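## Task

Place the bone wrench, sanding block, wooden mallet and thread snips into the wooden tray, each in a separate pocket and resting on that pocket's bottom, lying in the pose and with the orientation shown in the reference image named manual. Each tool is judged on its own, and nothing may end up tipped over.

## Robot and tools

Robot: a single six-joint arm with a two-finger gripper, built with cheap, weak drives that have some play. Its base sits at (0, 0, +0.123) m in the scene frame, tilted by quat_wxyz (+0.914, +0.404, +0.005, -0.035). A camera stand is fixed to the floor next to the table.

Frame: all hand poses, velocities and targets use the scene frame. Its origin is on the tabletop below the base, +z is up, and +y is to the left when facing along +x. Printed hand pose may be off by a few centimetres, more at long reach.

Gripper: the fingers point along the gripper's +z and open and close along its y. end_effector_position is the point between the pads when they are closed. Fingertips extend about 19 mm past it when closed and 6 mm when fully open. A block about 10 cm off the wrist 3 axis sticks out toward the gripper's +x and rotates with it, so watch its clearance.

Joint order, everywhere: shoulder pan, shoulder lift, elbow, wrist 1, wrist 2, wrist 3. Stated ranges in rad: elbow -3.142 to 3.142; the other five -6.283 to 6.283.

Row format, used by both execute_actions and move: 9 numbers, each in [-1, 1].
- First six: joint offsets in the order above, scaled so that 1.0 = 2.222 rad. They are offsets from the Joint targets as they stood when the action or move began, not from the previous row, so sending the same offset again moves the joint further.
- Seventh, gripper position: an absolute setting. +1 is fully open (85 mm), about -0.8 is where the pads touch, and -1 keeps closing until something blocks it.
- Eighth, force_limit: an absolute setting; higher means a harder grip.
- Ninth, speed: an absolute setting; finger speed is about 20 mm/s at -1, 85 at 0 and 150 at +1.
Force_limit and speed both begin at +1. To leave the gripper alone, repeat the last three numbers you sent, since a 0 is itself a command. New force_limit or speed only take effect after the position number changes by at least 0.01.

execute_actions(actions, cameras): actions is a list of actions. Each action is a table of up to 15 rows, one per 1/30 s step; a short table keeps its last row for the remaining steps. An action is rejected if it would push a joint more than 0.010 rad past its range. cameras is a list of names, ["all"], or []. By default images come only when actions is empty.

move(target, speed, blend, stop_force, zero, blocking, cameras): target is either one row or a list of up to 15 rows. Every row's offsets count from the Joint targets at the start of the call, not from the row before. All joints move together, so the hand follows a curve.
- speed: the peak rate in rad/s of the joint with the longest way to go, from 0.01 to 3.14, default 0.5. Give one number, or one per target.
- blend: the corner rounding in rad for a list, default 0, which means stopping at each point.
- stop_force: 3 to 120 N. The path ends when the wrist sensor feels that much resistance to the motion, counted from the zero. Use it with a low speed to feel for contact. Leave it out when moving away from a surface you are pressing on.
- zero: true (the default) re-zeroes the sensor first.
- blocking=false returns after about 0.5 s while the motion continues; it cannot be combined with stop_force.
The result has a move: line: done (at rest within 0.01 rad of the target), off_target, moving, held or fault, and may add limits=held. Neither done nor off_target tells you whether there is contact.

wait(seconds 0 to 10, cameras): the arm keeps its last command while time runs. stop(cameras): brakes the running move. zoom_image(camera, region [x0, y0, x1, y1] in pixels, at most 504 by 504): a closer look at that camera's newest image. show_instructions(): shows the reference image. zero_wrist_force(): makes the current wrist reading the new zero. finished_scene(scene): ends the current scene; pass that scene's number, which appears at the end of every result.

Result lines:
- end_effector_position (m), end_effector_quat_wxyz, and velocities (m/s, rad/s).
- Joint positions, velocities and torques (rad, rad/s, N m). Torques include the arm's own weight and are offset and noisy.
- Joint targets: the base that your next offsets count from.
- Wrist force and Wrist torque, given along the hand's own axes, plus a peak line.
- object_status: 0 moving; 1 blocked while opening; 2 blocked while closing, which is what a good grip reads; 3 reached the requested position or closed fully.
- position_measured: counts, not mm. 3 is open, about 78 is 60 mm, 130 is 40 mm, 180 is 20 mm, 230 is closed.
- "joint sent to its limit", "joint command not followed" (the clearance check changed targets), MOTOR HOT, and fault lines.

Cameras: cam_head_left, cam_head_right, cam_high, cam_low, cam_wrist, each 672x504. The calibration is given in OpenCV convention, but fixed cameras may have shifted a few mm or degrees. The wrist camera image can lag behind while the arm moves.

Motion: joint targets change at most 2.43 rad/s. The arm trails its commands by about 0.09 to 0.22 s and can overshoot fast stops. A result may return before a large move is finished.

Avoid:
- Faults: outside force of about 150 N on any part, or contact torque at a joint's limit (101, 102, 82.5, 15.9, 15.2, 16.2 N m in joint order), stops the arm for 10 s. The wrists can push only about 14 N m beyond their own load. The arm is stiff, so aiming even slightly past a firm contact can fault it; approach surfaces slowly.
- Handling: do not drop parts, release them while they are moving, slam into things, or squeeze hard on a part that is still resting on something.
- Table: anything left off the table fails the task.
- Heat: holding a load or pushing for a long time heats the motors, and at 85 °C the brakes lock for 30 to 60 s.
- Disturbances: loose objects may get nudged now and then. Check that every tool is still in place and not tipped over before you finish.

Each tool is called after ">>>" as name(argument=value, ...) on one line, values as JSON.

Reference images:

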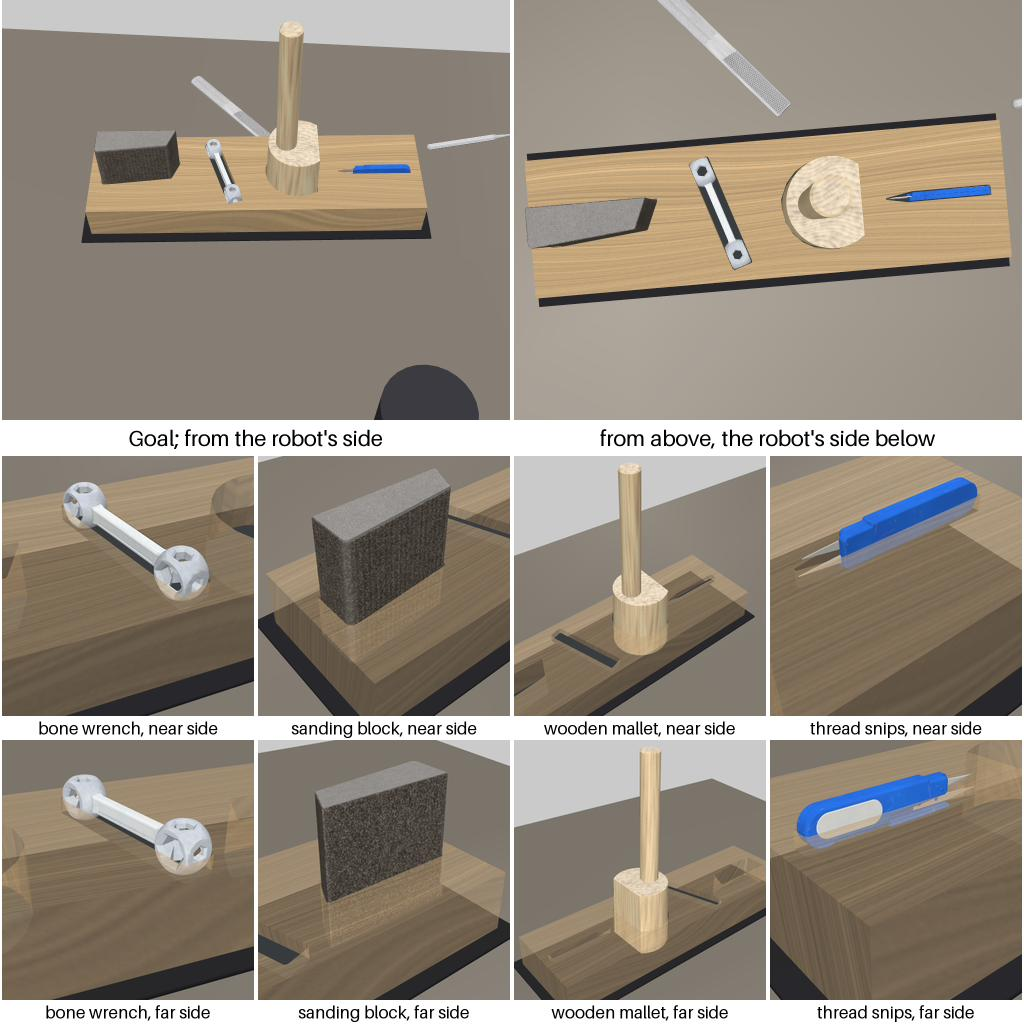

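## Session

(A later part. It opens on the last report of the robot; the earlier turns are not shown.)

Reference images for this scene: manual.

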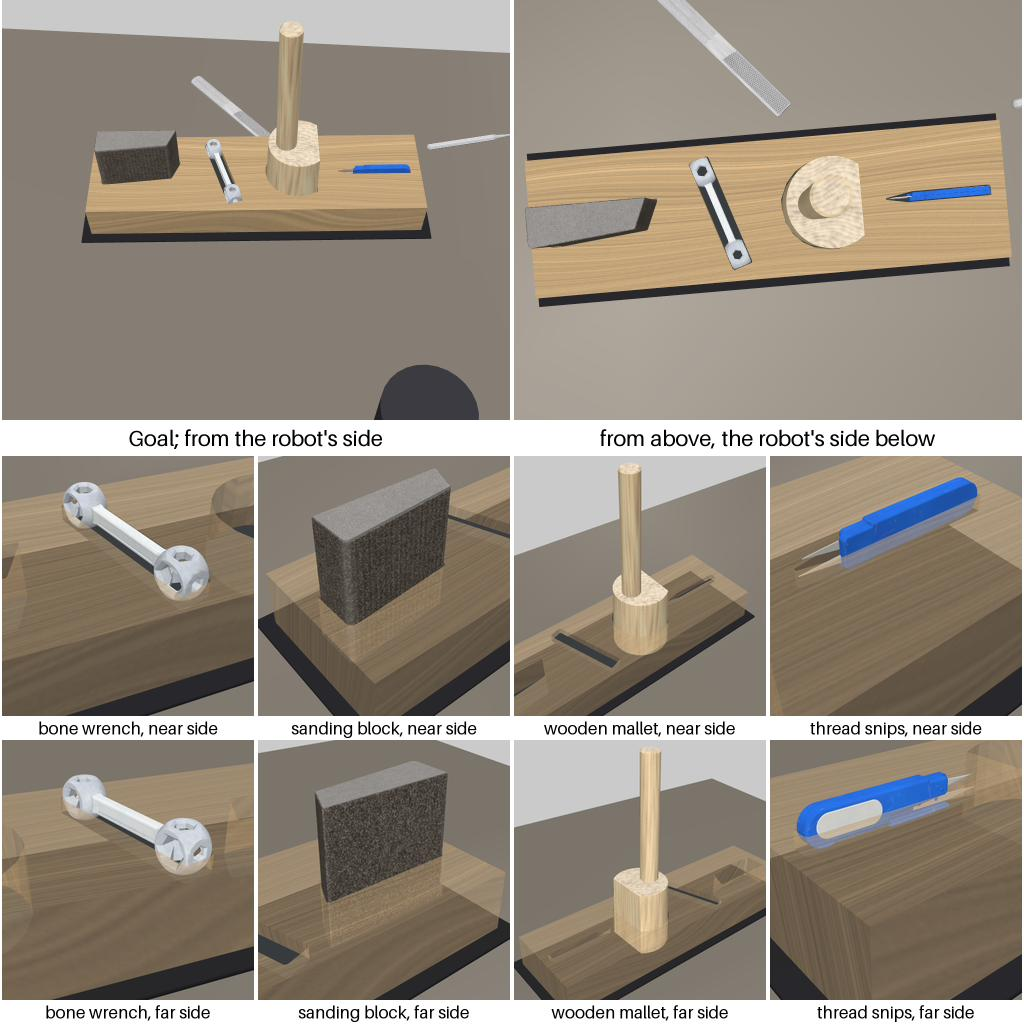

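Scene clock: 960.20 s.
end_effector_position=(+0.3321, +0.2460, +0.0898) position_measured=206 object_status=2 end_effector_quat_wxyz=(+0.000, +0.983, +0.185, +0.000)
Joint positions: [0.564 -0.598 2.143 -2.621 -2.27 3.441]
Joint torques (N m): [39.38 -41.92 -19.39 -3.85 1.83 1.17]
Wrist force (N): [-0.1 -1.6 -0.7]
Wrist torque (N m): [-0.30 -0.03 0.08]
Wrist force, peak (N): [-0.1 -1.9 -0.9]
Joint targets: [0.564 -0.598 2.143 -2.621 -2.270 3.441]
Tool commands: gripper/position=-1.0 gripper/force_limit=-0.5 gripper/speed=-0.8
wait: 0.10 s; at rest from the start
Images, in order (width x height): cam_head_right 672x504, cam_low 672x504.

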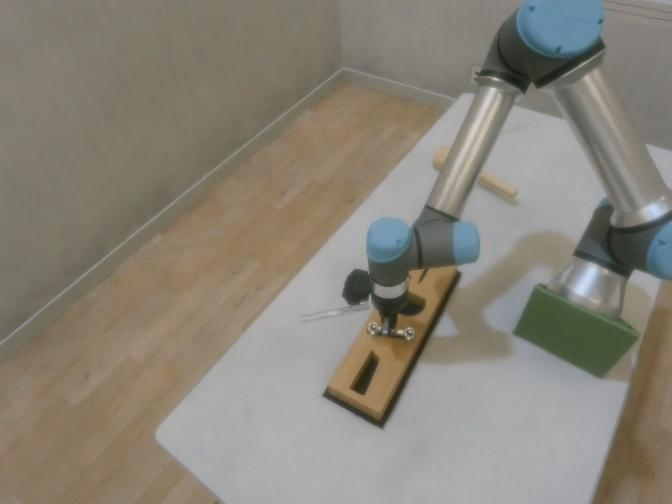

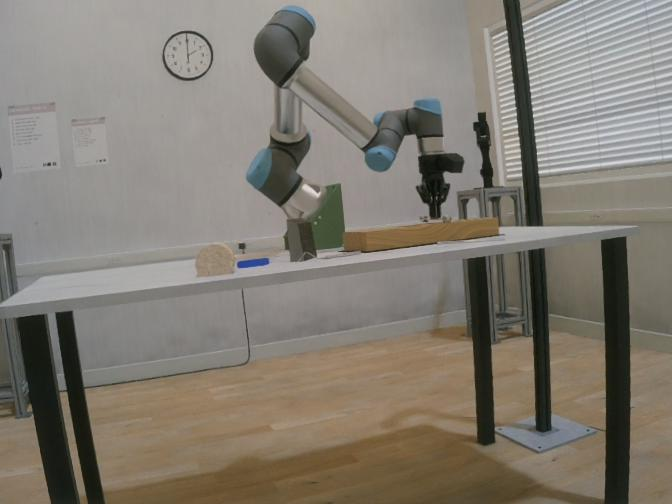

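>>> move(target=[[0.01215, -0.01611, -0.00977, 0.03438, 0.00608, 0.01229, -1, -0.5, -0.8], [-0.1086, -0.26242, 0.10617, 0.06292, -0.04176, -0.71071, -1, -0.5, -0.8]], speed=[0.3, 0.7], blend=[0.04, 0], cameras=["cam_wrist"])

>>> show_instructions()

Scene clock: 1066.03 s.
end_effector_position=(+0.3500, +0.0299, +0.1497) position_measured=206 object_status=2 end_effector_quat_wxyz=(+0.000, +0.680, +0.733, +0.000)
Joint positions: [0.323 -1.181 2.379 -2.481 -2.363 1.863]
Joint torques (N m): [34.49 -5.08 -20.8 -3.47 1.79 -1.15]
Wrist force (N): [0.2 -1.4 -0.1]
Wrist torque (N m): [-0.20 -0.10 0.10]
Wrist force, peak (N): [0.5 -2.5 -1.3]
Joint targets: [0.323 -1.181 2.379 -2.482 -2.363 1.862]
move: done; blend cut to 0.0382 rad at target 1
camera_calibration:
cam_wrist: T_world_to_cam=[[0.997812, 0.0651952, 0.0110355, -0.342227], [0.0571455, -0.934212, 0.352111, -0.0287465], [0.0332654, -0.35071, -0.935893, 0.268419], [0, 0, 0, 1]] pos_world=[0.334191, 0.0895933, 0.26511]
Images, in order (width x height): cam_wrist 672x504.

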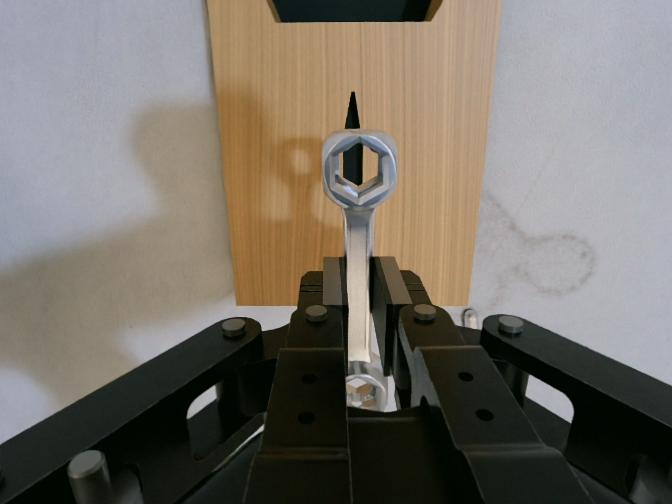

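Reference images for this scene: manual.

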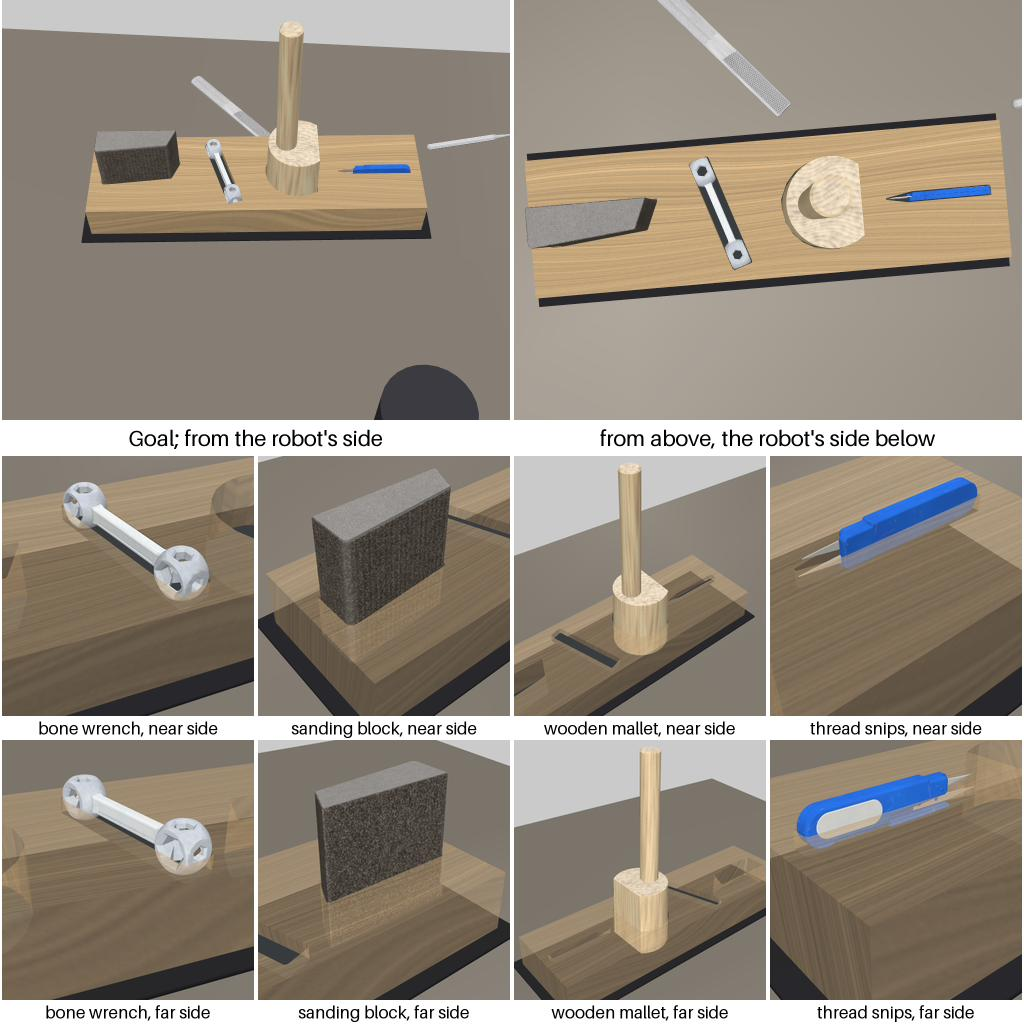

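>>> move(target=[-0.03218, 0.08114, -0.02372, -0.08965, -0.00801, -0.04482, -1, -0.5, -0.8], speed=0.3, cameras=[])

>>> move(target=[-0.01962, 0.02763, 0.00927, -0.05734, -0.00378, -0.02804, -1, -0.5, -0.8], speed=0.03, stop_force=4, cameras=["cam_wrist", "cam_low"])

Scene clock: 1128.77 s.
end_effector_position=(+0.3882, +0.0469, +0.1047) position_measured=206 object_status=2 end_effector_quat_wxyz=(+0.000, +0.680, +0.733, +0.000)
Joint positions: [0.251 -1.001 2.326 -2.681 -2.381 1.763]
Joint torques (N m): [40.4 -25.11 1.93 -1.16 1.89 0.43]
Wrist force (N): [0.0 -1.6 -0.1]
Wrist torque (N m): [-0.27 -0.07 0.12]
Wrist force, peak (N): [0.4 -2.5 -1.2]
Joint targets: [0.252 -1.001 2.327 -2.681 -2.381 1.763]
move: done
No camera images: "cameras" was empty.

Scene clock: 1133.17 s.
end_effector_position=(+0.3884, +0.0471, +0.0855) position_measured=206 object_status=2 end_effector_quat_wxyz=(+0.000, +0.680, +0.733, +0.001)
Joint positions: [0.218 -0.954 2.342 -2.779 -2.387 1.715]
Joint torques (N m): [40.23 -32.56 -12.8 0.76 1.66 1.23]
Wrist force (N): [0.9 -0.6 -6.4]
Wrist torque (N m): [-0.22 -0.01 0.10]
Wrist force, peak (N): [-0.5 -2.8 -11.7]
Joint targets: [0.218 -0.954 2.342 -2.779 -2.387 1.715]
move: contact; the wrist 1 is farthest, 0.030 rad from its target
camera_calibration:
cam_wrist: T_world_to_cam=[[0.997804, 0.0652408, 0.0114643, -0.380943], [0.0570477, -0.934322, 0.351835, 0.00784233], [0.0336653, -0.350408, -0.935992, 0.21293], [0, 0, 0, 1]] pos_world=[0.372491, 0.106793, 0.200909]
Images, in order (width x height): cam_low 672x504, cam_wrist 672x504.

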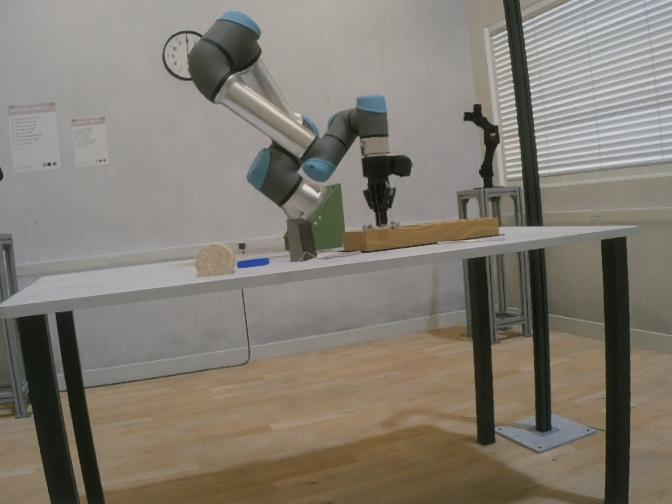

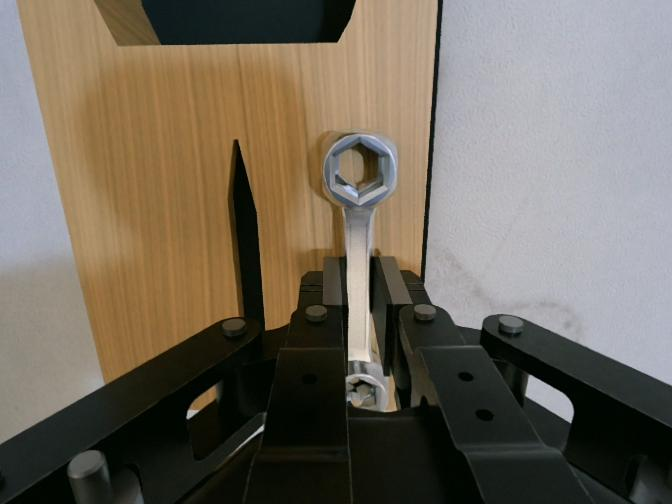

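>>> move(target=[0, 0, 0, 0, 0, 0, 0.1, -0.2, -0.8], cameras=["cam_wrist"])

Scene clock: 1187.30 s.
end_effector_position=(+0.3884, +0.0471, +0.0855) position_measured=117 object_status=0 end_effector_quat_wxyz=(+0.000, +0.680, +0.733, +0.001)
Joint positions: [0.218 -0.954 2.342 -2.779 -2.387 1.715]
Joint torques (N m): [40.06 -31.95 -13.25 -1.11 1.67 0.91]
Wrist force (N): [-0.4 -1.2 -1.0]
Wrist torque (N m): [-0.20 -0.06 0.10]
Wrist force, peak (N): [1.0 -0.9 -6.3]
Joint targets: [0.218 -0.954 2.342 -2.779 -2.387 1.715]
move: done
camera_calibration:
cam_wrist: T_world_to_cam=[[0.997804, 0.0652408, 0.0114643, -0.380943], [0.0570477, -0.934322, 0.351835, 0.00784233], [0.0336653, -0.350408, -0.935992, 0.21293], [0, 0, 0, 1]] pos_world=[0.372491, 0.106793, 0.200909]
Images, in order (width x height): cam_wrist 672x504.

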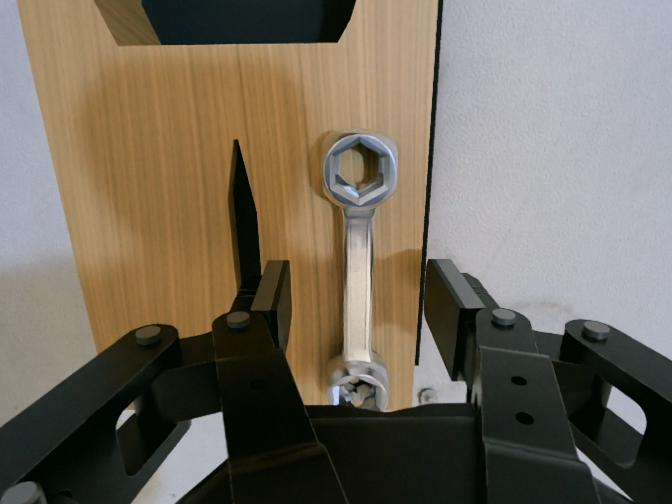

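>>> move(target=[-0.03038, -0.02885, 0.01409, -0.01715, -0.00455, -0.04433, 0.1, -0.2, -0.8], speed=0.08, stop_force=8, cameras=["cam_wrist"])

Scene clock: 1213.20 s.
end_effector_position=(+0.3909, +0.0102, +0.0817) position_measured=117 object_status=3 end_effector_quat_wxyz=(+0.000, +0.680, +0.734, +0.000)
Joint positions: [0.151 -1.018 2.374 -2.817 -2.397 1.616]
Joint torques (N m): [40.99 -6.43 -13.32 0.05 1.5 0.59]
Wrist force (N): [-0.1 -1.2 -1.0]
Wrist torque (N m): [-0.21 -0.07 0.08]
Wrist force, peak (N): [-0.2 -1.2 -1.3]
Joint targets: [0.151 -1.018 2.374 -2.817 -2.397 1.616]
move: done
camera_calibration:
cam_wrist: T_world_to_cam=[[0.997732, 0.0664277, 0.0108898, -0.380931], [0.0583491, -0.934123, 0.352149, -0.0260058], [0.0335649, -0.350715, -0.935881, 0.196397], [0, 0, 0, 1]] pos_world=[0.374992, 0.0698911, 0.197111]
Images, in order (width x height): cam_wrist 672x504.

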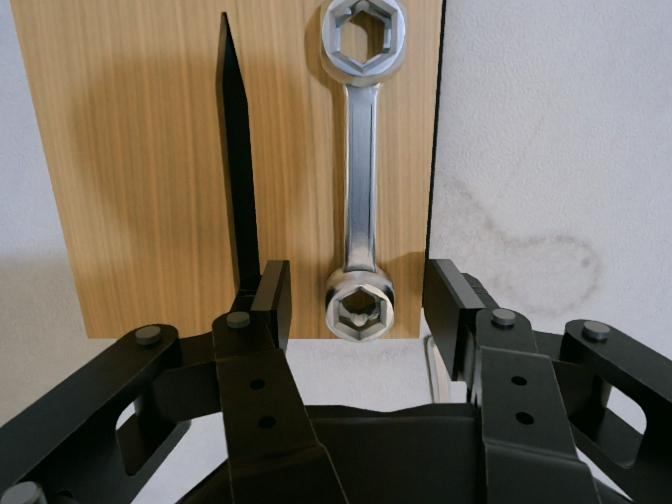

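>>> move(target=[0, 0, 0, 0, 0, 0, -1, -0.2, -0.8], cameras=["cam_wrist"])

Scene clock: 1223.53 s.
end_effector_position=(+0.3909, +0.0102, +0.0817) position_measured=177 object_status=2 end_effector_quat_wxyz=(+0.000, +0.680, +0.734, +0.000)
Joint positions: [0.151 -1.018 2.374 -2.817 -2.397 1.616]
Joint torques (N m): [39.25 -6.51 -13.42 0.13 1.6 -1.22]
Wrist force (N): [-0.6 -1.4 -4.3]
Wrist torque (N m): [-0.23 -0.08 0.09]
Wrist force, peak (N): [-0.5 -1.4 -4.7]
Joint targets: [0.151 -1.018 2.374 -2.817 -2.397 1.616]
move: done
camera_calibration:
cam_wrist: T_world_to_cam=[[0.997732, 0.0664277, 0.0108898, -0.380931], [0.0583491, -0.934123, 0.352149, -0.0260058], [0.0335649, -0.350715, -0.935881, 0.196397], [0, 0, 0, 1]] pos_world=[0.374992, 0.0698911, 0.197111]
Images, in order (width x height): cam_wrist 672x504.

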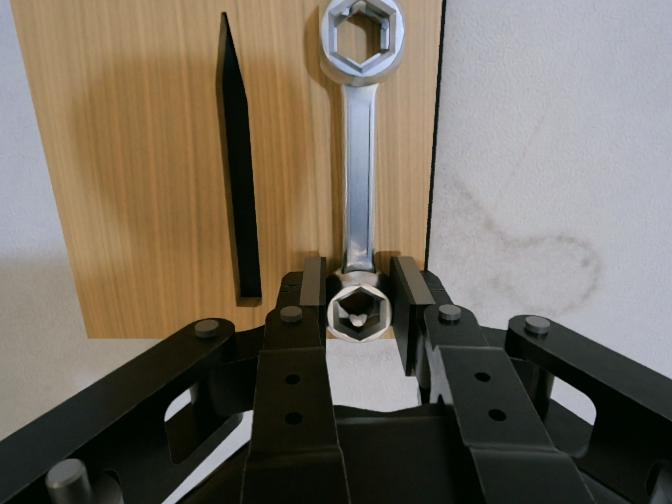

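>>> move(target=[[0.09005, -0.10274, -0.06791, 0.26274, 0.01904, 0.12727, -1, -0.2, -0.8], [-0.09946, 0.16836, -0.43704, 0.9108, 0.24248, 0.30401, -1, -0.2, -0.8]], speed=[0.3, 0.6], blend=[0.08, 0], cameras=["cam_wrist", "cam_low"])

Scene clock: 1295.17 s.
end_effector_position=(+0.3855, -0.0301, +0.1598) position_measured=177 object_status=2 end_effector_quat_wxyz=(-0.471, +0.491, +0.576, -0.454)
Joint positions: [-0.071 -0.644 1.403 -0.793 -1.858 2.292]
Joint torques (N m): [66.51 -53.1 -7.09 3.35 -0.1 -0.27]
Wrist force (N): [-0.3 1.8 -0.9]
Wrist torque (N m): [0.23 0.00 0.14]
Wrist force, peak (N): [-0.4 -1.5 -4.5]
Joint targets: [-0.070 -0.644 1.403 -0.793 -1.858 2.292]
move: done
camera_calibration:
cam_wrist: T_world_to_cam=[[0.149499, 0.0972646, -0.983966, 0.113246], [0.417306, -0.908383, -0.0263898, -0.16786], [-0.896385, -0.40667, -0.176391, 0.491053], [0, 0, 0, 1]] pos_world=[0.493292, 0.0362005, 0.193618]
Images, in order (width x height): cam_low 672x504, cam_wrist 672x504.

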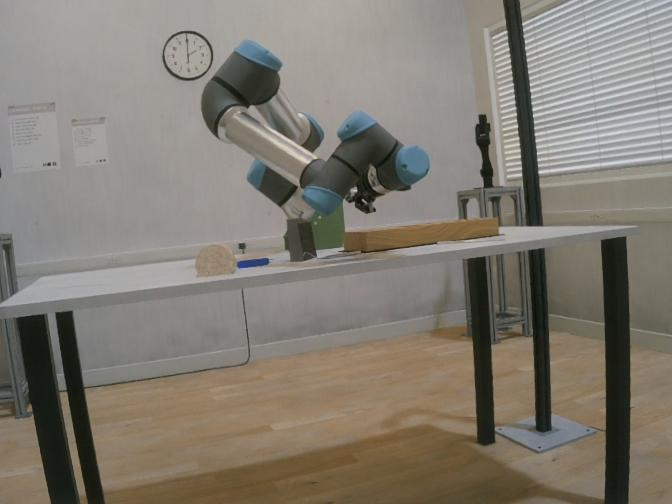

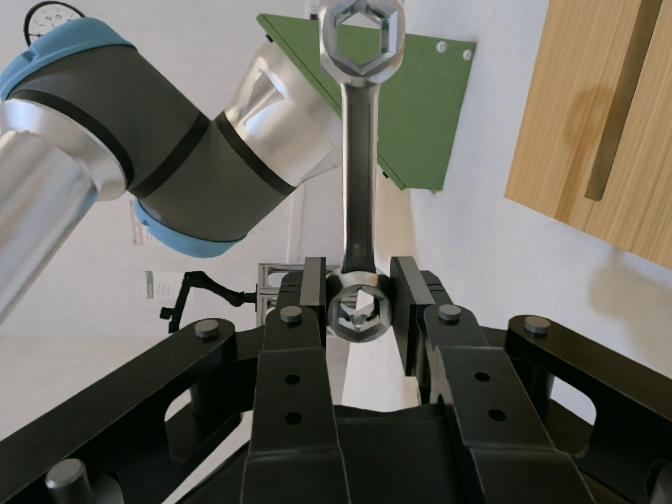

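>>> execute_actions(actions=[], cameras=["cam_wrist", "cam_high"])

Scene clock: 1346.27 s.
end_effector_position=(+0.3855, -0.0301, +0.1600) position_measured=177 object_status=2 end_effector_quat_wxyz=(-0.470, +0.491, +0.576, -0.454)
Joint positions: [-0.07 -0.644 1.403 -0.793 -1.858 2.292]
Joint velocities: within noise
Joint torques (N m): [65.91 -54.16 -14.34 4.28 3.82 1.09]
Wrist force (N): [-0.2 2.0 -0.8]
Wrist torque (N m): [0.25 0.00 0.14]
Wrist force, peak (N): [-0.1 2.2 -0.8]
Joint targets: [-0.070 -0.644 1.403 -0.793 -1.858 2.292]
Tool commands: gripper/position=-1.0 gripper/force_limit=-0.2 gripper/speed=-0.8
camera_calibration:
cam_wrist: T_world_to_cam=[[0.149607, 0.0972495, -0.983951, 0.113396], [0.4175, -0.908297, -0.0262923, -0.168063], [-0.896276, -0.406866, -0.176489, 0.491021], [0, 0, 0, 1]] pos_world=[0.493292, 0.0361008, 0.193818]
Images, in order (width x height): cam_high 672x504, cam_wrist 672x504.

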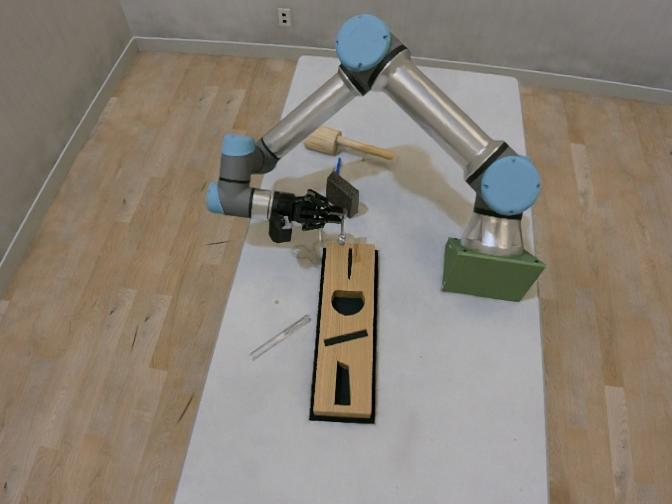

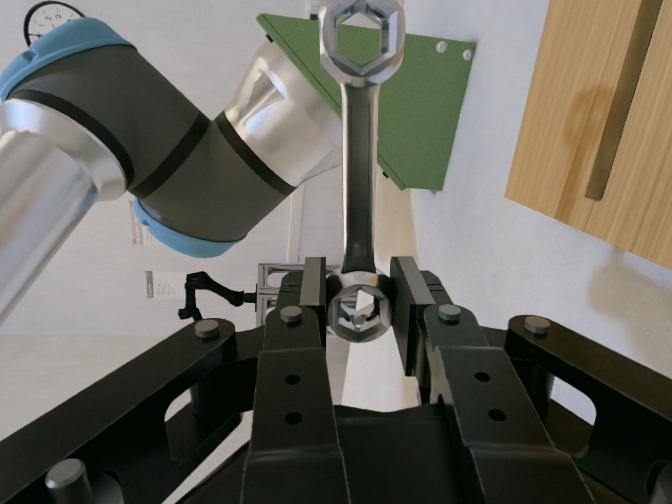

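>>> move(target=[-0.0288, 0.0264, 0.00077, -0.0275, -0.02885, -0.00108, -1, -0.2, -0.8], speed=0.15)

>>> move(target=[-0.0250, 0.0259, -0.00608, -0.0202, -0.02493, -0.00095, -1, -0.2, -0.8], speed=0.03, stop_force=4, cameras=["cam_wrist", "cam_low"])

Scene clock: 1355.47 s.
end_effector_position=(+0.3854, -0.0300, +0.1049) position_measured=177 object_status=2 end_effector_quat_wxyz=(-0.471, +0.490, +0.576, -0.454)
Joint positions: [-0.135 -0.585 1.404 -0.854 -1.922 2.289]
Joint torques (N m): [65.85 -54.66 -1.87 5.24 4.12 -0.27]
Wrist force (N): [0.0 1.8 -1.1]
Wrist torque (N m): [0.21 -0.05 0.14]
Wrist force, peak (N): [0.0 4.0 -0.5]
Joint targets: [-0.134 -0.585 1.404 -0.854 -1.922 2.289]
move: done

Scene clock: 1358.13 s.
end_effector_position=(+0.3858, -0.0301, +0.0648) position_measured=177 object_status=2 end_effector_quat_wxyz=(-0.471, +0.491, +0.576, -0.454)
Joint positions: [-0.181 -0.537 1.393 -0.892 -1.969 2.288]
Joint torques (N m): [66.6 -51.39 2.61 -0.69 2.51 1.15]
Wrist force (N): [0.2 -2.9 -0.8]
Wrist torque (N m): [0.38 -0.11 -0.04]
Wrist force, peak (N): [-0.9 -11.3 -4.4]
Joint targets: [-0.181 -0.537 1.393 -0.892 -1.969 2.288]
move: contact
camera_calibration:
cam_wrist: T_world_to_cam=[[0.149566, 0.0973387, -0.983949, 0.0195977], [0.417515, -0.908287, -0.0263889, -0.170693], [-0.896276, -0.406867, -0.176489, 0.47447], [0, 0, 0, 1]] pos_world=[0.493592, 0.0361006, 0.0985176]
Images, in order (width x height): cam_low 672x504, cam_wrist 672x504.

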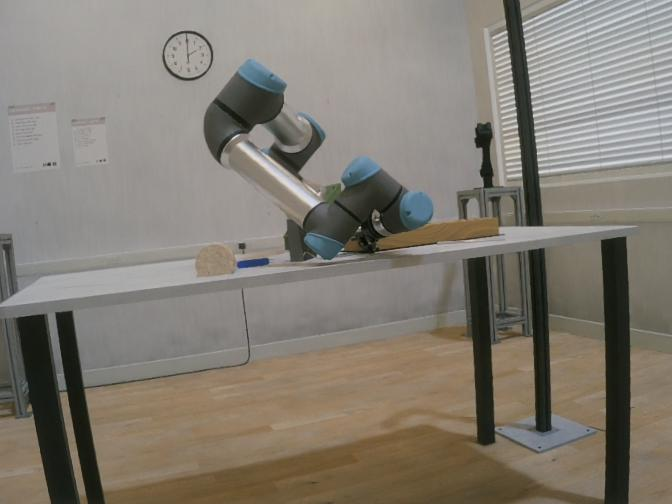

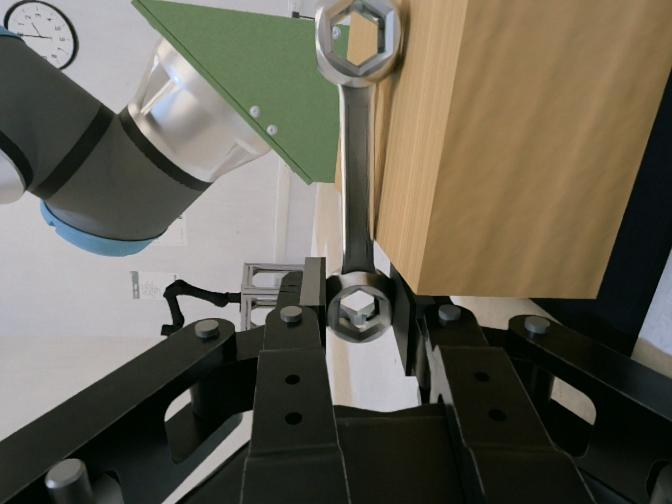

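>>> move(target=[0, 0, 0, 0, 0, 0, 0.1, -0.2, -0.9], speed=0.1, cameras=["cam_wrist"])

Scene clock: 1442.83 s.
end_effector_position=(+0.3858, -0.0301, +0.0648) position_measured=117 object_status=0 end_effector_quat_wxyz=(-0.470, +0.491, +0.576, -0.454)
Joint positions: [-0.181 -0.537 1.393 -0.892 -1.969 2.288]
Joint torques (N m): [46.57 -38.73 2.92 1.78 -1.73 1.17]
Wrist force (N): [1.4 -13.3 0.0]
Wrist torque (N m): [-0.77 -0.15 0.21]
Wrist force, peak (N): [1.0 -13.6 -0.3]
Joint targets: [-0.181 -0.537 1.393 -0.892 -1.969 2.288]
move: done
camera_calibration:
cam_wrist: T_world_to_cam=[[0.149607, 0.0972495, -0.983951, 0.019581], [0.4175, -0.908297, -0.0262923, -0.170694], [-0.896276, -0.406866, -0.176489, 0.47447], [0, 0, 0, 1]] pos_world=[0.493592, 0.0361008, 0.0985177]
Images, in order (width x height): cam_wrist 672x504.

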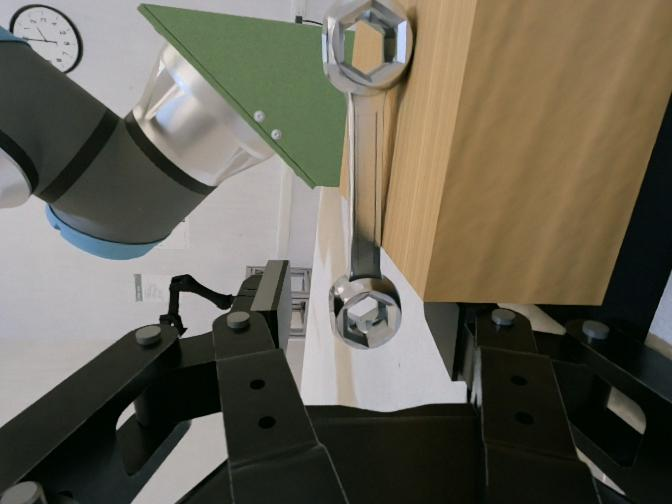

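>>> move(target=[[0.0026, -0.0027, 0.0006, 0.0021, 0.0026, 0.0001, 0.1, -0.2, -0.9], [0.0221, 0.0608, -0.1514, 0.0908, 0.0222, 0.0008, 0.1, -0.2, -0.9], [0.1128, -0.2084, 0.1332, -0.2169, -0.0806, -0.1116, 0.1, -0.2, -0.9], [0.2036, -0.2914, 0.4177, -0.7110, -0.1833, -0.2240, 0.1, -0.2, -0.9]], speed=[0.05, 0.15, 0.5, 0.6], blend=[0.003, 0.03, 0.1, 0], cameras=["cam_wrist"])

Scene clock: 1536.10 s.
end_effector_position=(+0.3829, +0.0090, +0.1498) position_measured=117 object_status=3 end_effector_quat_wxyz=(+0.000, +0.680, +0.734, +0.000)
Joint positions: [0.272 -1.184 2.321 -2.471 -2.376 1.79]
Joint torques (N m): [8.64 -3.5 -12.23 -3.51 1.59 0.65]
Wrist force (N): [0.0 -1.4 -1.0]
Wrist torque (N m): [-0.20 -0.09 0.10]
Wrist force, peak (N): [1.5 -13.5 -0.2]
Joint targets: [0.271 -1.184 2.321 -2.472 -2.376 1.790]
move: done
camera_calibration:
cam_wrist: T_world_to_cam=[[0.997733, 0.0663479, 0.011247, -0.373702], [0.0581519, -0.934164, 0.352074, -0.0505812], [0.0338659, -0.350622, -0.935905, 0.259961], [0, 0, 0, 1]] pos_world=[0.366992, 0.0686912, 0.26531]
Images, in order (width x height): cam_wrist 672x504.

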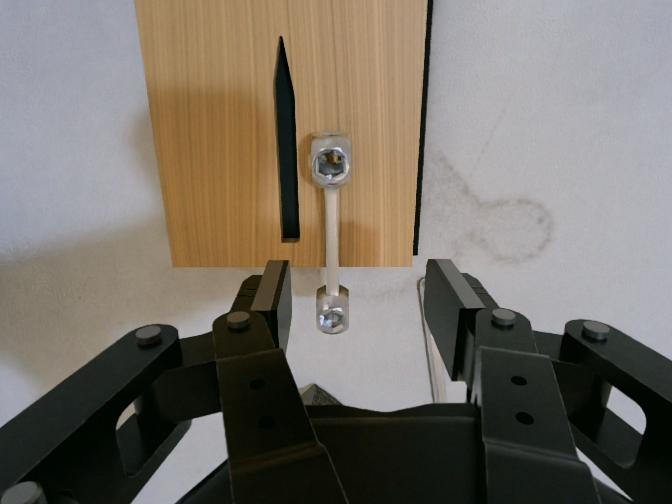

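>>> move(target=[-0.0545, 0.0068, 0.0410, -0.1075, 0.0297, -0.0801, 0.1, -0.2, -0.9], speed=0.4, cameras=["cam_wrist"])

Scene clock: 1616.60 s.
end_effector_position=(+0.3742, +0.0008, +0.1097) position_measured=117 object_status=3 end_effector_quat_wxyz=(-0.032, +0.679, +0.733, +0.030)
Joint positions: [0.15 -1.169 2.412 -2.71 -2.31 1.612]
Joint torques (N m): [35.3 -26.49 -15.01 -1.84 -1.65 -0.85]
Wrist force (N): [0.1 -1.0 -0.9]
Wrist torque (N m): [-0.18 -0.09 0.07]
Wrist force, peak (N): [0.7 -1.3 -1.9]
Joint targets: [0.150 -1.169 2.412 -2.711 -2.310 1.612]
move: done
camera_calibration:
cam_wrist: T_world_to_cam=[[0.997823, 0.0651642, 0.0100954, -0.363817], [0.0600414, -0.96113, 0.269488, -0.0351718], [0.0272639, -0.268295, -0.962951, 0.225138], [0, 0, 0, 1]] pos_world=[0.358998, 0.0503067, 0.229948]
Images, in order (width x height): cam_wrist 672x504.

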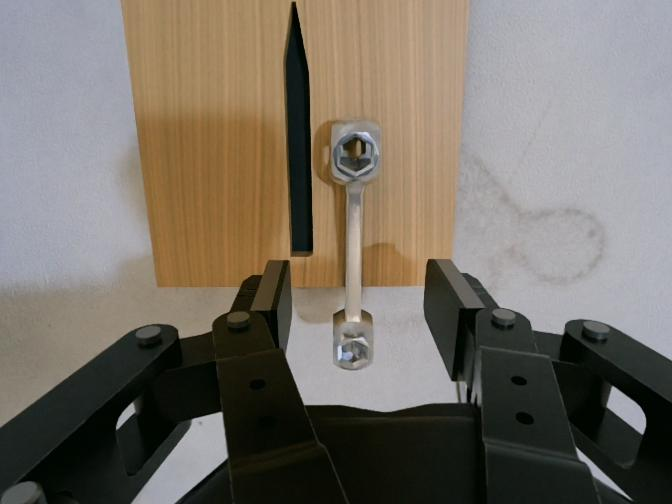

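>>> move(target=[-0.0313, 0.0434, 0.0140, -0.0860, -0.0023, -0.0424, 0.1, -0.2, -0.9], speed=0.05, stop_force=4, cameras=["cam_wrist"])

Scene clock: 1640.00 s.
end_effector_position=(+0.3745, +0.0008, +0.0753) position_measured=117 object_status=3 end_effector_quat_wxyz=(-0.032, +0.679, +0.733, +0.030)
Joint positions: [0.085 -1.078 2.442 -2.891 -2.315 1.523]
Joint torques (N m): [38.38 -29.81 -10.83 -2.21 1.61 -0.5]
Wrist force (N): [0.1 -0.6 -5.0]
Wrist torque (N m): [-0.31 -0.11 0.03]
Wrist force, peak (N): [1.8 -2.9 -15.4]
Joint targets: [0.085 -1.078 2.442 -2.891 -2.315 1.523]
move: contact; the wrist 1 is farthest, 0.011 rad from its target
camera_calibration:
cam_wrist: T_world_to_cam=[[0.997815, 0.0652445, 0.0103835, -0.363826], [0.0600409, -0.961125, 0.269505, -0.0259229], [0.0275636, -0.268293, -0.962943, 0.191895], [0, 0, 0, 1]] pos_world=[0.359298, 0.0503066, 0.195548]
Images, in order (width x height): cam_wrist 672x504.

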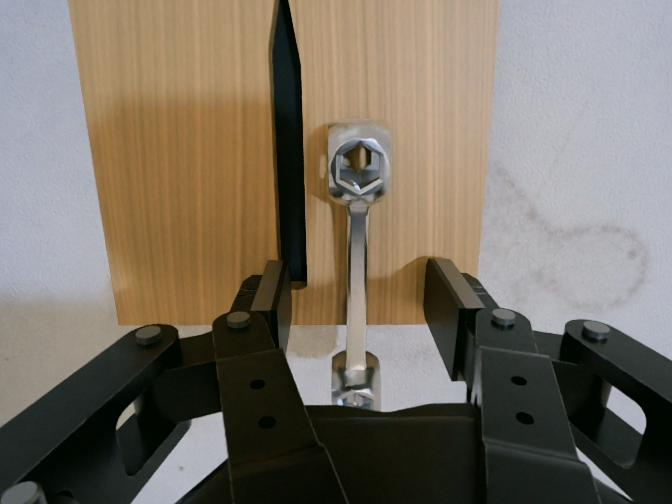

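>>> move(target=[[0.0074, -0.0051, -0.0028, 0.0146, 0.0005, 0.0106, 0.1, -0.2, -0.9], [0.0074, -0.0051, -0.0028, 0.0146, 0.0005, 0.0106, -1, -0.6, -0.9]], speed=0.1, cameras=["cam_wrist"])

Scene clock: 1663.30 s.
end_effector_position=(+0.3746, +0.0035, +0.0815) position_measured=217 object_status=0 end_effector_quat_wxyz=(-0.032, +0.679, +0.732, +0.030)
Joint positions: [0.101 -1.089 2.435 -2.859 -2.314 1.546]
Joint torques (N m): [9.37 -5.28 3.15 -4.49 -1.54 -1]
Wrist force (N): [0.2 -1.3 -4.4]
Wrist torque (N m): [-0.14 -0.10 -0.04]
Wrist force, peak (N): [0.2 -0.7 -6.0]
Joint targets: [0.101 -1.089 2.435 -2.859 -2.314 1.546]
move: done
camera_calibration:
cam_wrist: T_world_to_cam=[[0.997906, 0.063818, 0.0104922, -0.364244], [0.0586474, -0.961308, 0.26916, -0.024428], [0.0272635, -0.267981, -0.963038, 0.198695], [0, 0, 0, 1]] pos_world=[0.359497, 0.0530088, 0.201747]
Images, in order (width x height): cam_wrist 672x504.

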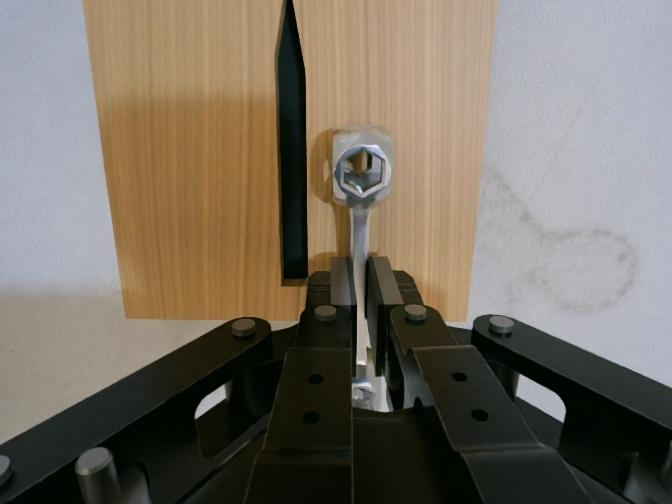

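>>> move(target=[[0.0492, -0.0632, -0.0271, 0.1351, 0.0053, 0.0660, -1, -0.6, -0.9], [0.2451, 0.1724, -0.1604, 0.2101, 0.0380, 0.8899, -1, -0.6, -0.9]], speed=[0.2, 0.6], blend=[0.05, 0], cameras=["cam_wrist"])

Scene clock: 1698.47 s.
end_effector_position=(+0.3338, +0.2478, +0.1499) position_measured=217 object_status=2 end_effector_quat_wxyz=(+0.000, +0.982, +0.189, +0.000)
Joint positions: [0.646 -0.706 2.079 -2.392 -2.229 3.523]
Joint torques (N m): [8.02 -40.58 -2.77 -4.51 -1.77 1.21]
Wrist force (N): [0.3 -0.9 -0.3]
Wrist torque (N m): [-0.16 -0.11 0.02]
Wrist force, peak (N): [0.1 -1.5 -4.9]
Joint targets: [0.646 -0.706 2.079 -2.392 -2.229 3.524]
move: done
camera_calibration:
cam_wrist: T_world_to_cam=[[0.361344, -0.932375, 0.0103261, 0.119544], [-0.873966, -0.334806, 0.352262, 0.337942], [-0.324983, -0.136313, -0.935844, 0.412131], [0, 0, 0, 1]] pos_world=[0.386089, 0.280783, 0.265412]
Images, in order (width x height): cam_wrist 672x504.

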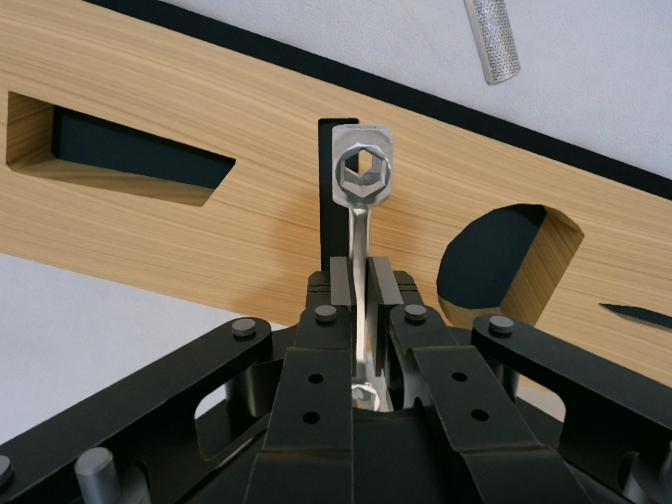

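>>> zoom_image(camera="cam_wrist", region=[270, 90, 450, 290])

Scaled by 2.520 from the camera's 672x504 image, which has a finer 960x720 frame.

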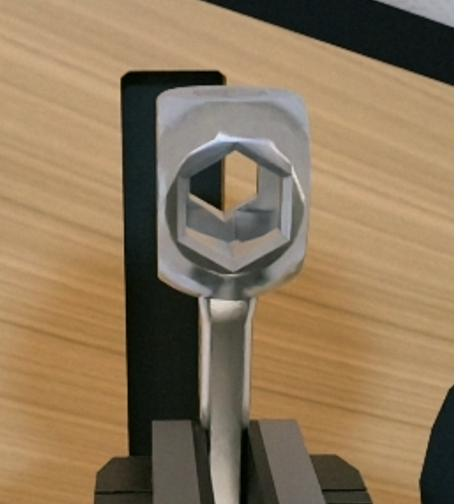

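>>> move(target=[-0.0263, 0.0451, 0.0245, -0.0877, -0.0135, -0.0254, -1, -0.6, -0.9], speed=0.15, cameras=["cam_wrist"])

>>> zoom_image(camera="cam_wrist", region=[270, 90, 450, 290])

Scene clock: 1739.60 s.
end_effector_position=(+0.3281, +0.2511, +0.0976) position_measured=217 object_status=2 end_effector_quat_wxyz=(+0.000, +0.983, +0.185, +0.000)
Joint positions: [0.587 -0.606 2.134 -2.587 -2.26 3.467]
Joint torques (N m): [37.67 -42.48 -19.07 0.44 1.5 1.09]
Wrist force (N): [-0.2 -1.2 -0.8]
Wrist torque (N m): [-0.25 -0.01 0.08]
Wrist force, peak (N): [1.0 -0.6 -1.4]
Joint targets: [0.587 -0.606 2.133 -2.587 -2.259 3.467]
move: done
camera_calibration:
cam_wrist: T_world_to_cam=[[0.353677, -0.935305, 0.0108706, 0.128473], [-0.876662, -0.327404, 0.352521, 0.351535], [-0.326155, -0.134208, -0.935741, 0.361672], [0, 0, 0, 1]] pos_world=[0.380701, 0.283794, 0.213111]
Images, in order (width x height): cam_wrist 672x504.

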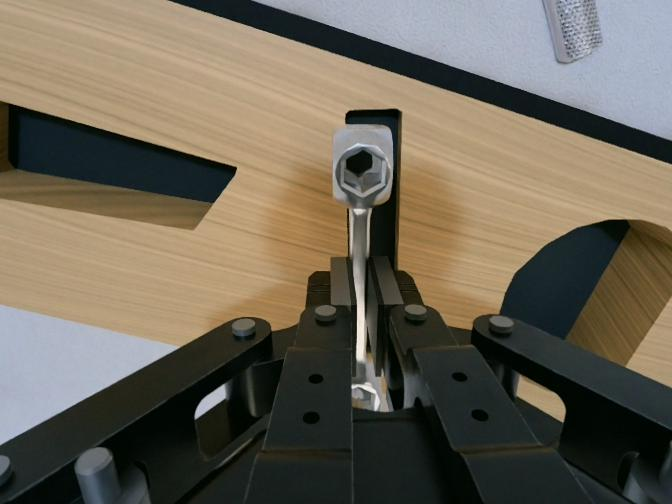

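Scaled by 2.520 from the camera's 672x504 image, which has a finer 960x720 frame.

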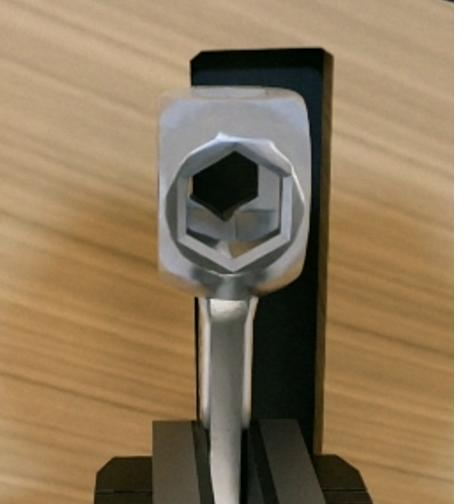

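>>> move(target=[-0.0108, 0.0031, 0.0044, -0.0153, -0.0053, -0.0234, -1, -0.6, -0.9], speed=0.08, cameras=["cam_wrist"])

>>> zoom_image(camera="cam_wrist", region=[270, 90, 450, 290])

Scene clock: 1821.57 s.
end_effector_position=(+0.3328, +0.2452, +0.0897) position_measured=217 object_status=2 end_effector_quat_wxyz=(+0.000, +0.980, +0.197, +0.000) end_effector_velocity=(-0.001, +0.000, +0.000) end_effector_angular_velocity=(-0.001, +0.003, -0.006)
Joint positions: [0.563 -0.599 2.143 -2.621 -2.271 3.415]
Joint velocities: [0 0 0 0.003 0 0.008]
Joint torques (N m): [36.85 -20.23 -8.67 -0.41 0.23 1.04]
Wrist force (N): [0.0 -1.3 -0.8]
Wrist torque (N m): [-0.26 -0.05 0.07]
Wrist force, peak (N): [0.0 -1.8 -1.2]
Joint targets: [0.563 -0.599 2.143 -2.621 -2.271 3.415]
move: done
camera_calibration:
cam_wrist: T_world_to_cam=[[0.376394, -0.926396, 0.0109075, 0.111574], [-0.868516, -0.34873, 0.352231, 0.35895], [-0.322501, -0.142051, -0.93585, 0.355677], [0, 0, 0, 1]] pos_world=[0.384464, 0.279062, 0.205211]
Images, in order (width x height): cam_wrist 672x504.

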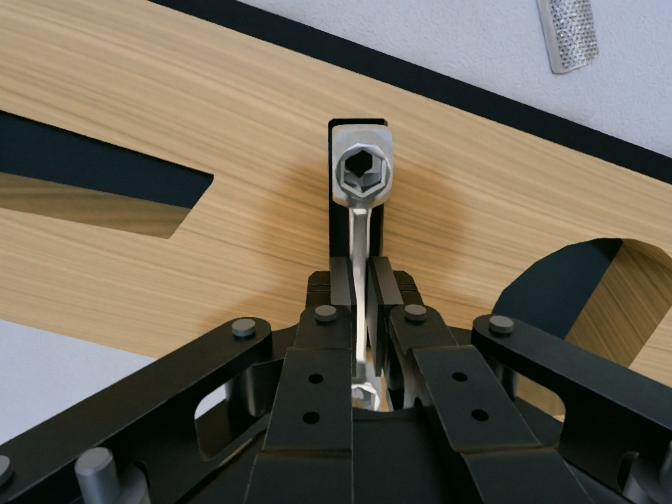

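Scaled by 2.520 from the camera's 672x504 image, which has a finer 960x720 frame.

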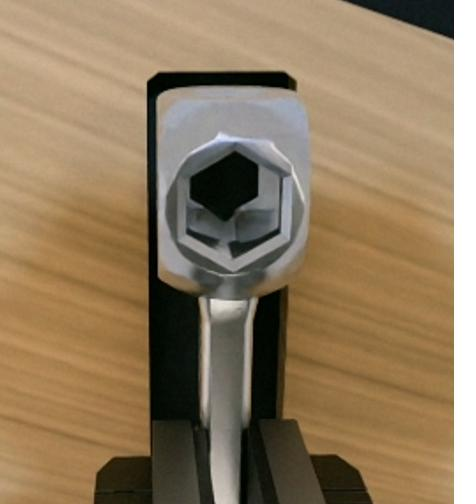

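>>> move(target=[-0.0102, 0.0150, 0.0046, -0.0272, -0.0048, -0.0118, -1, -0.6, -0.9], speed=0.025, stop_force=4, cameras=["cam_wrist"])

>>> zoom_image(camera="cam_wrist", region=[270, 90, 450, 290])

Scene clock: 1849.57 s.
end_effector_position=(+0.3329, +0.2453, +0.0778) position_measured=217 object_status=2 end_effector_quat_wxyz=(+0.000, +0.980, +0.197, +0.000)
Joint positions: [0.545 -0.573 2.151 -2.668 -2.28 3.395]
Joint torques (N m): [37.83 -39.95 -16.82 0.52 1.62 1.12]
Wrist force (N): [-0.9 -1.5 -7.0]
Wrist torque (N m): [-0.23 -0.20 0.07]
Wrist force, peak (N): [-2.5 -0.8 -12.0]
Joint targets: [0.545 -0.573 2.151 -2.668 -2.280 3.395]
move: contact; the wrist 1 is farthest, 0.014 rad from its target
camera_calibration:
cam_wrist: T_world_to_cam=[[0.37655, -0.926331, 0.0109833, 0.111667], [-0.868483, -0.348859, 0.352184, 0.36333], [-0.322408, -0.142154, -0.935866, 0.344489], [0, 0, 0, 1]] pos_world=[0.384564, 0.279162, 0.19321]
Images, in order (width x height): cam_wrist 672x504.

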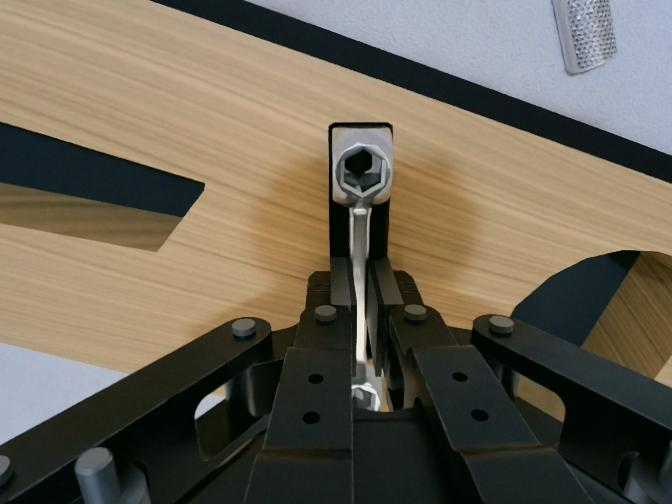

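Scaled by 2.520 from the camera's 672x504 image, which has a finer 960x720 frame.

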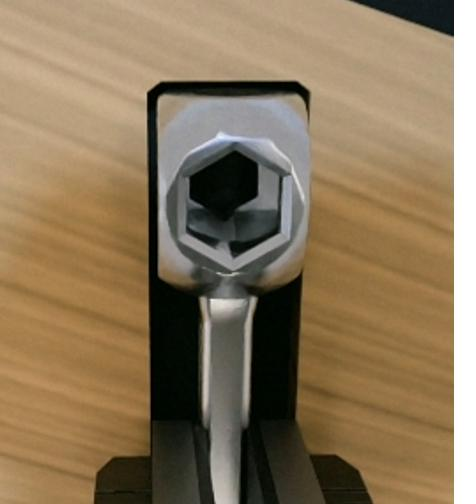

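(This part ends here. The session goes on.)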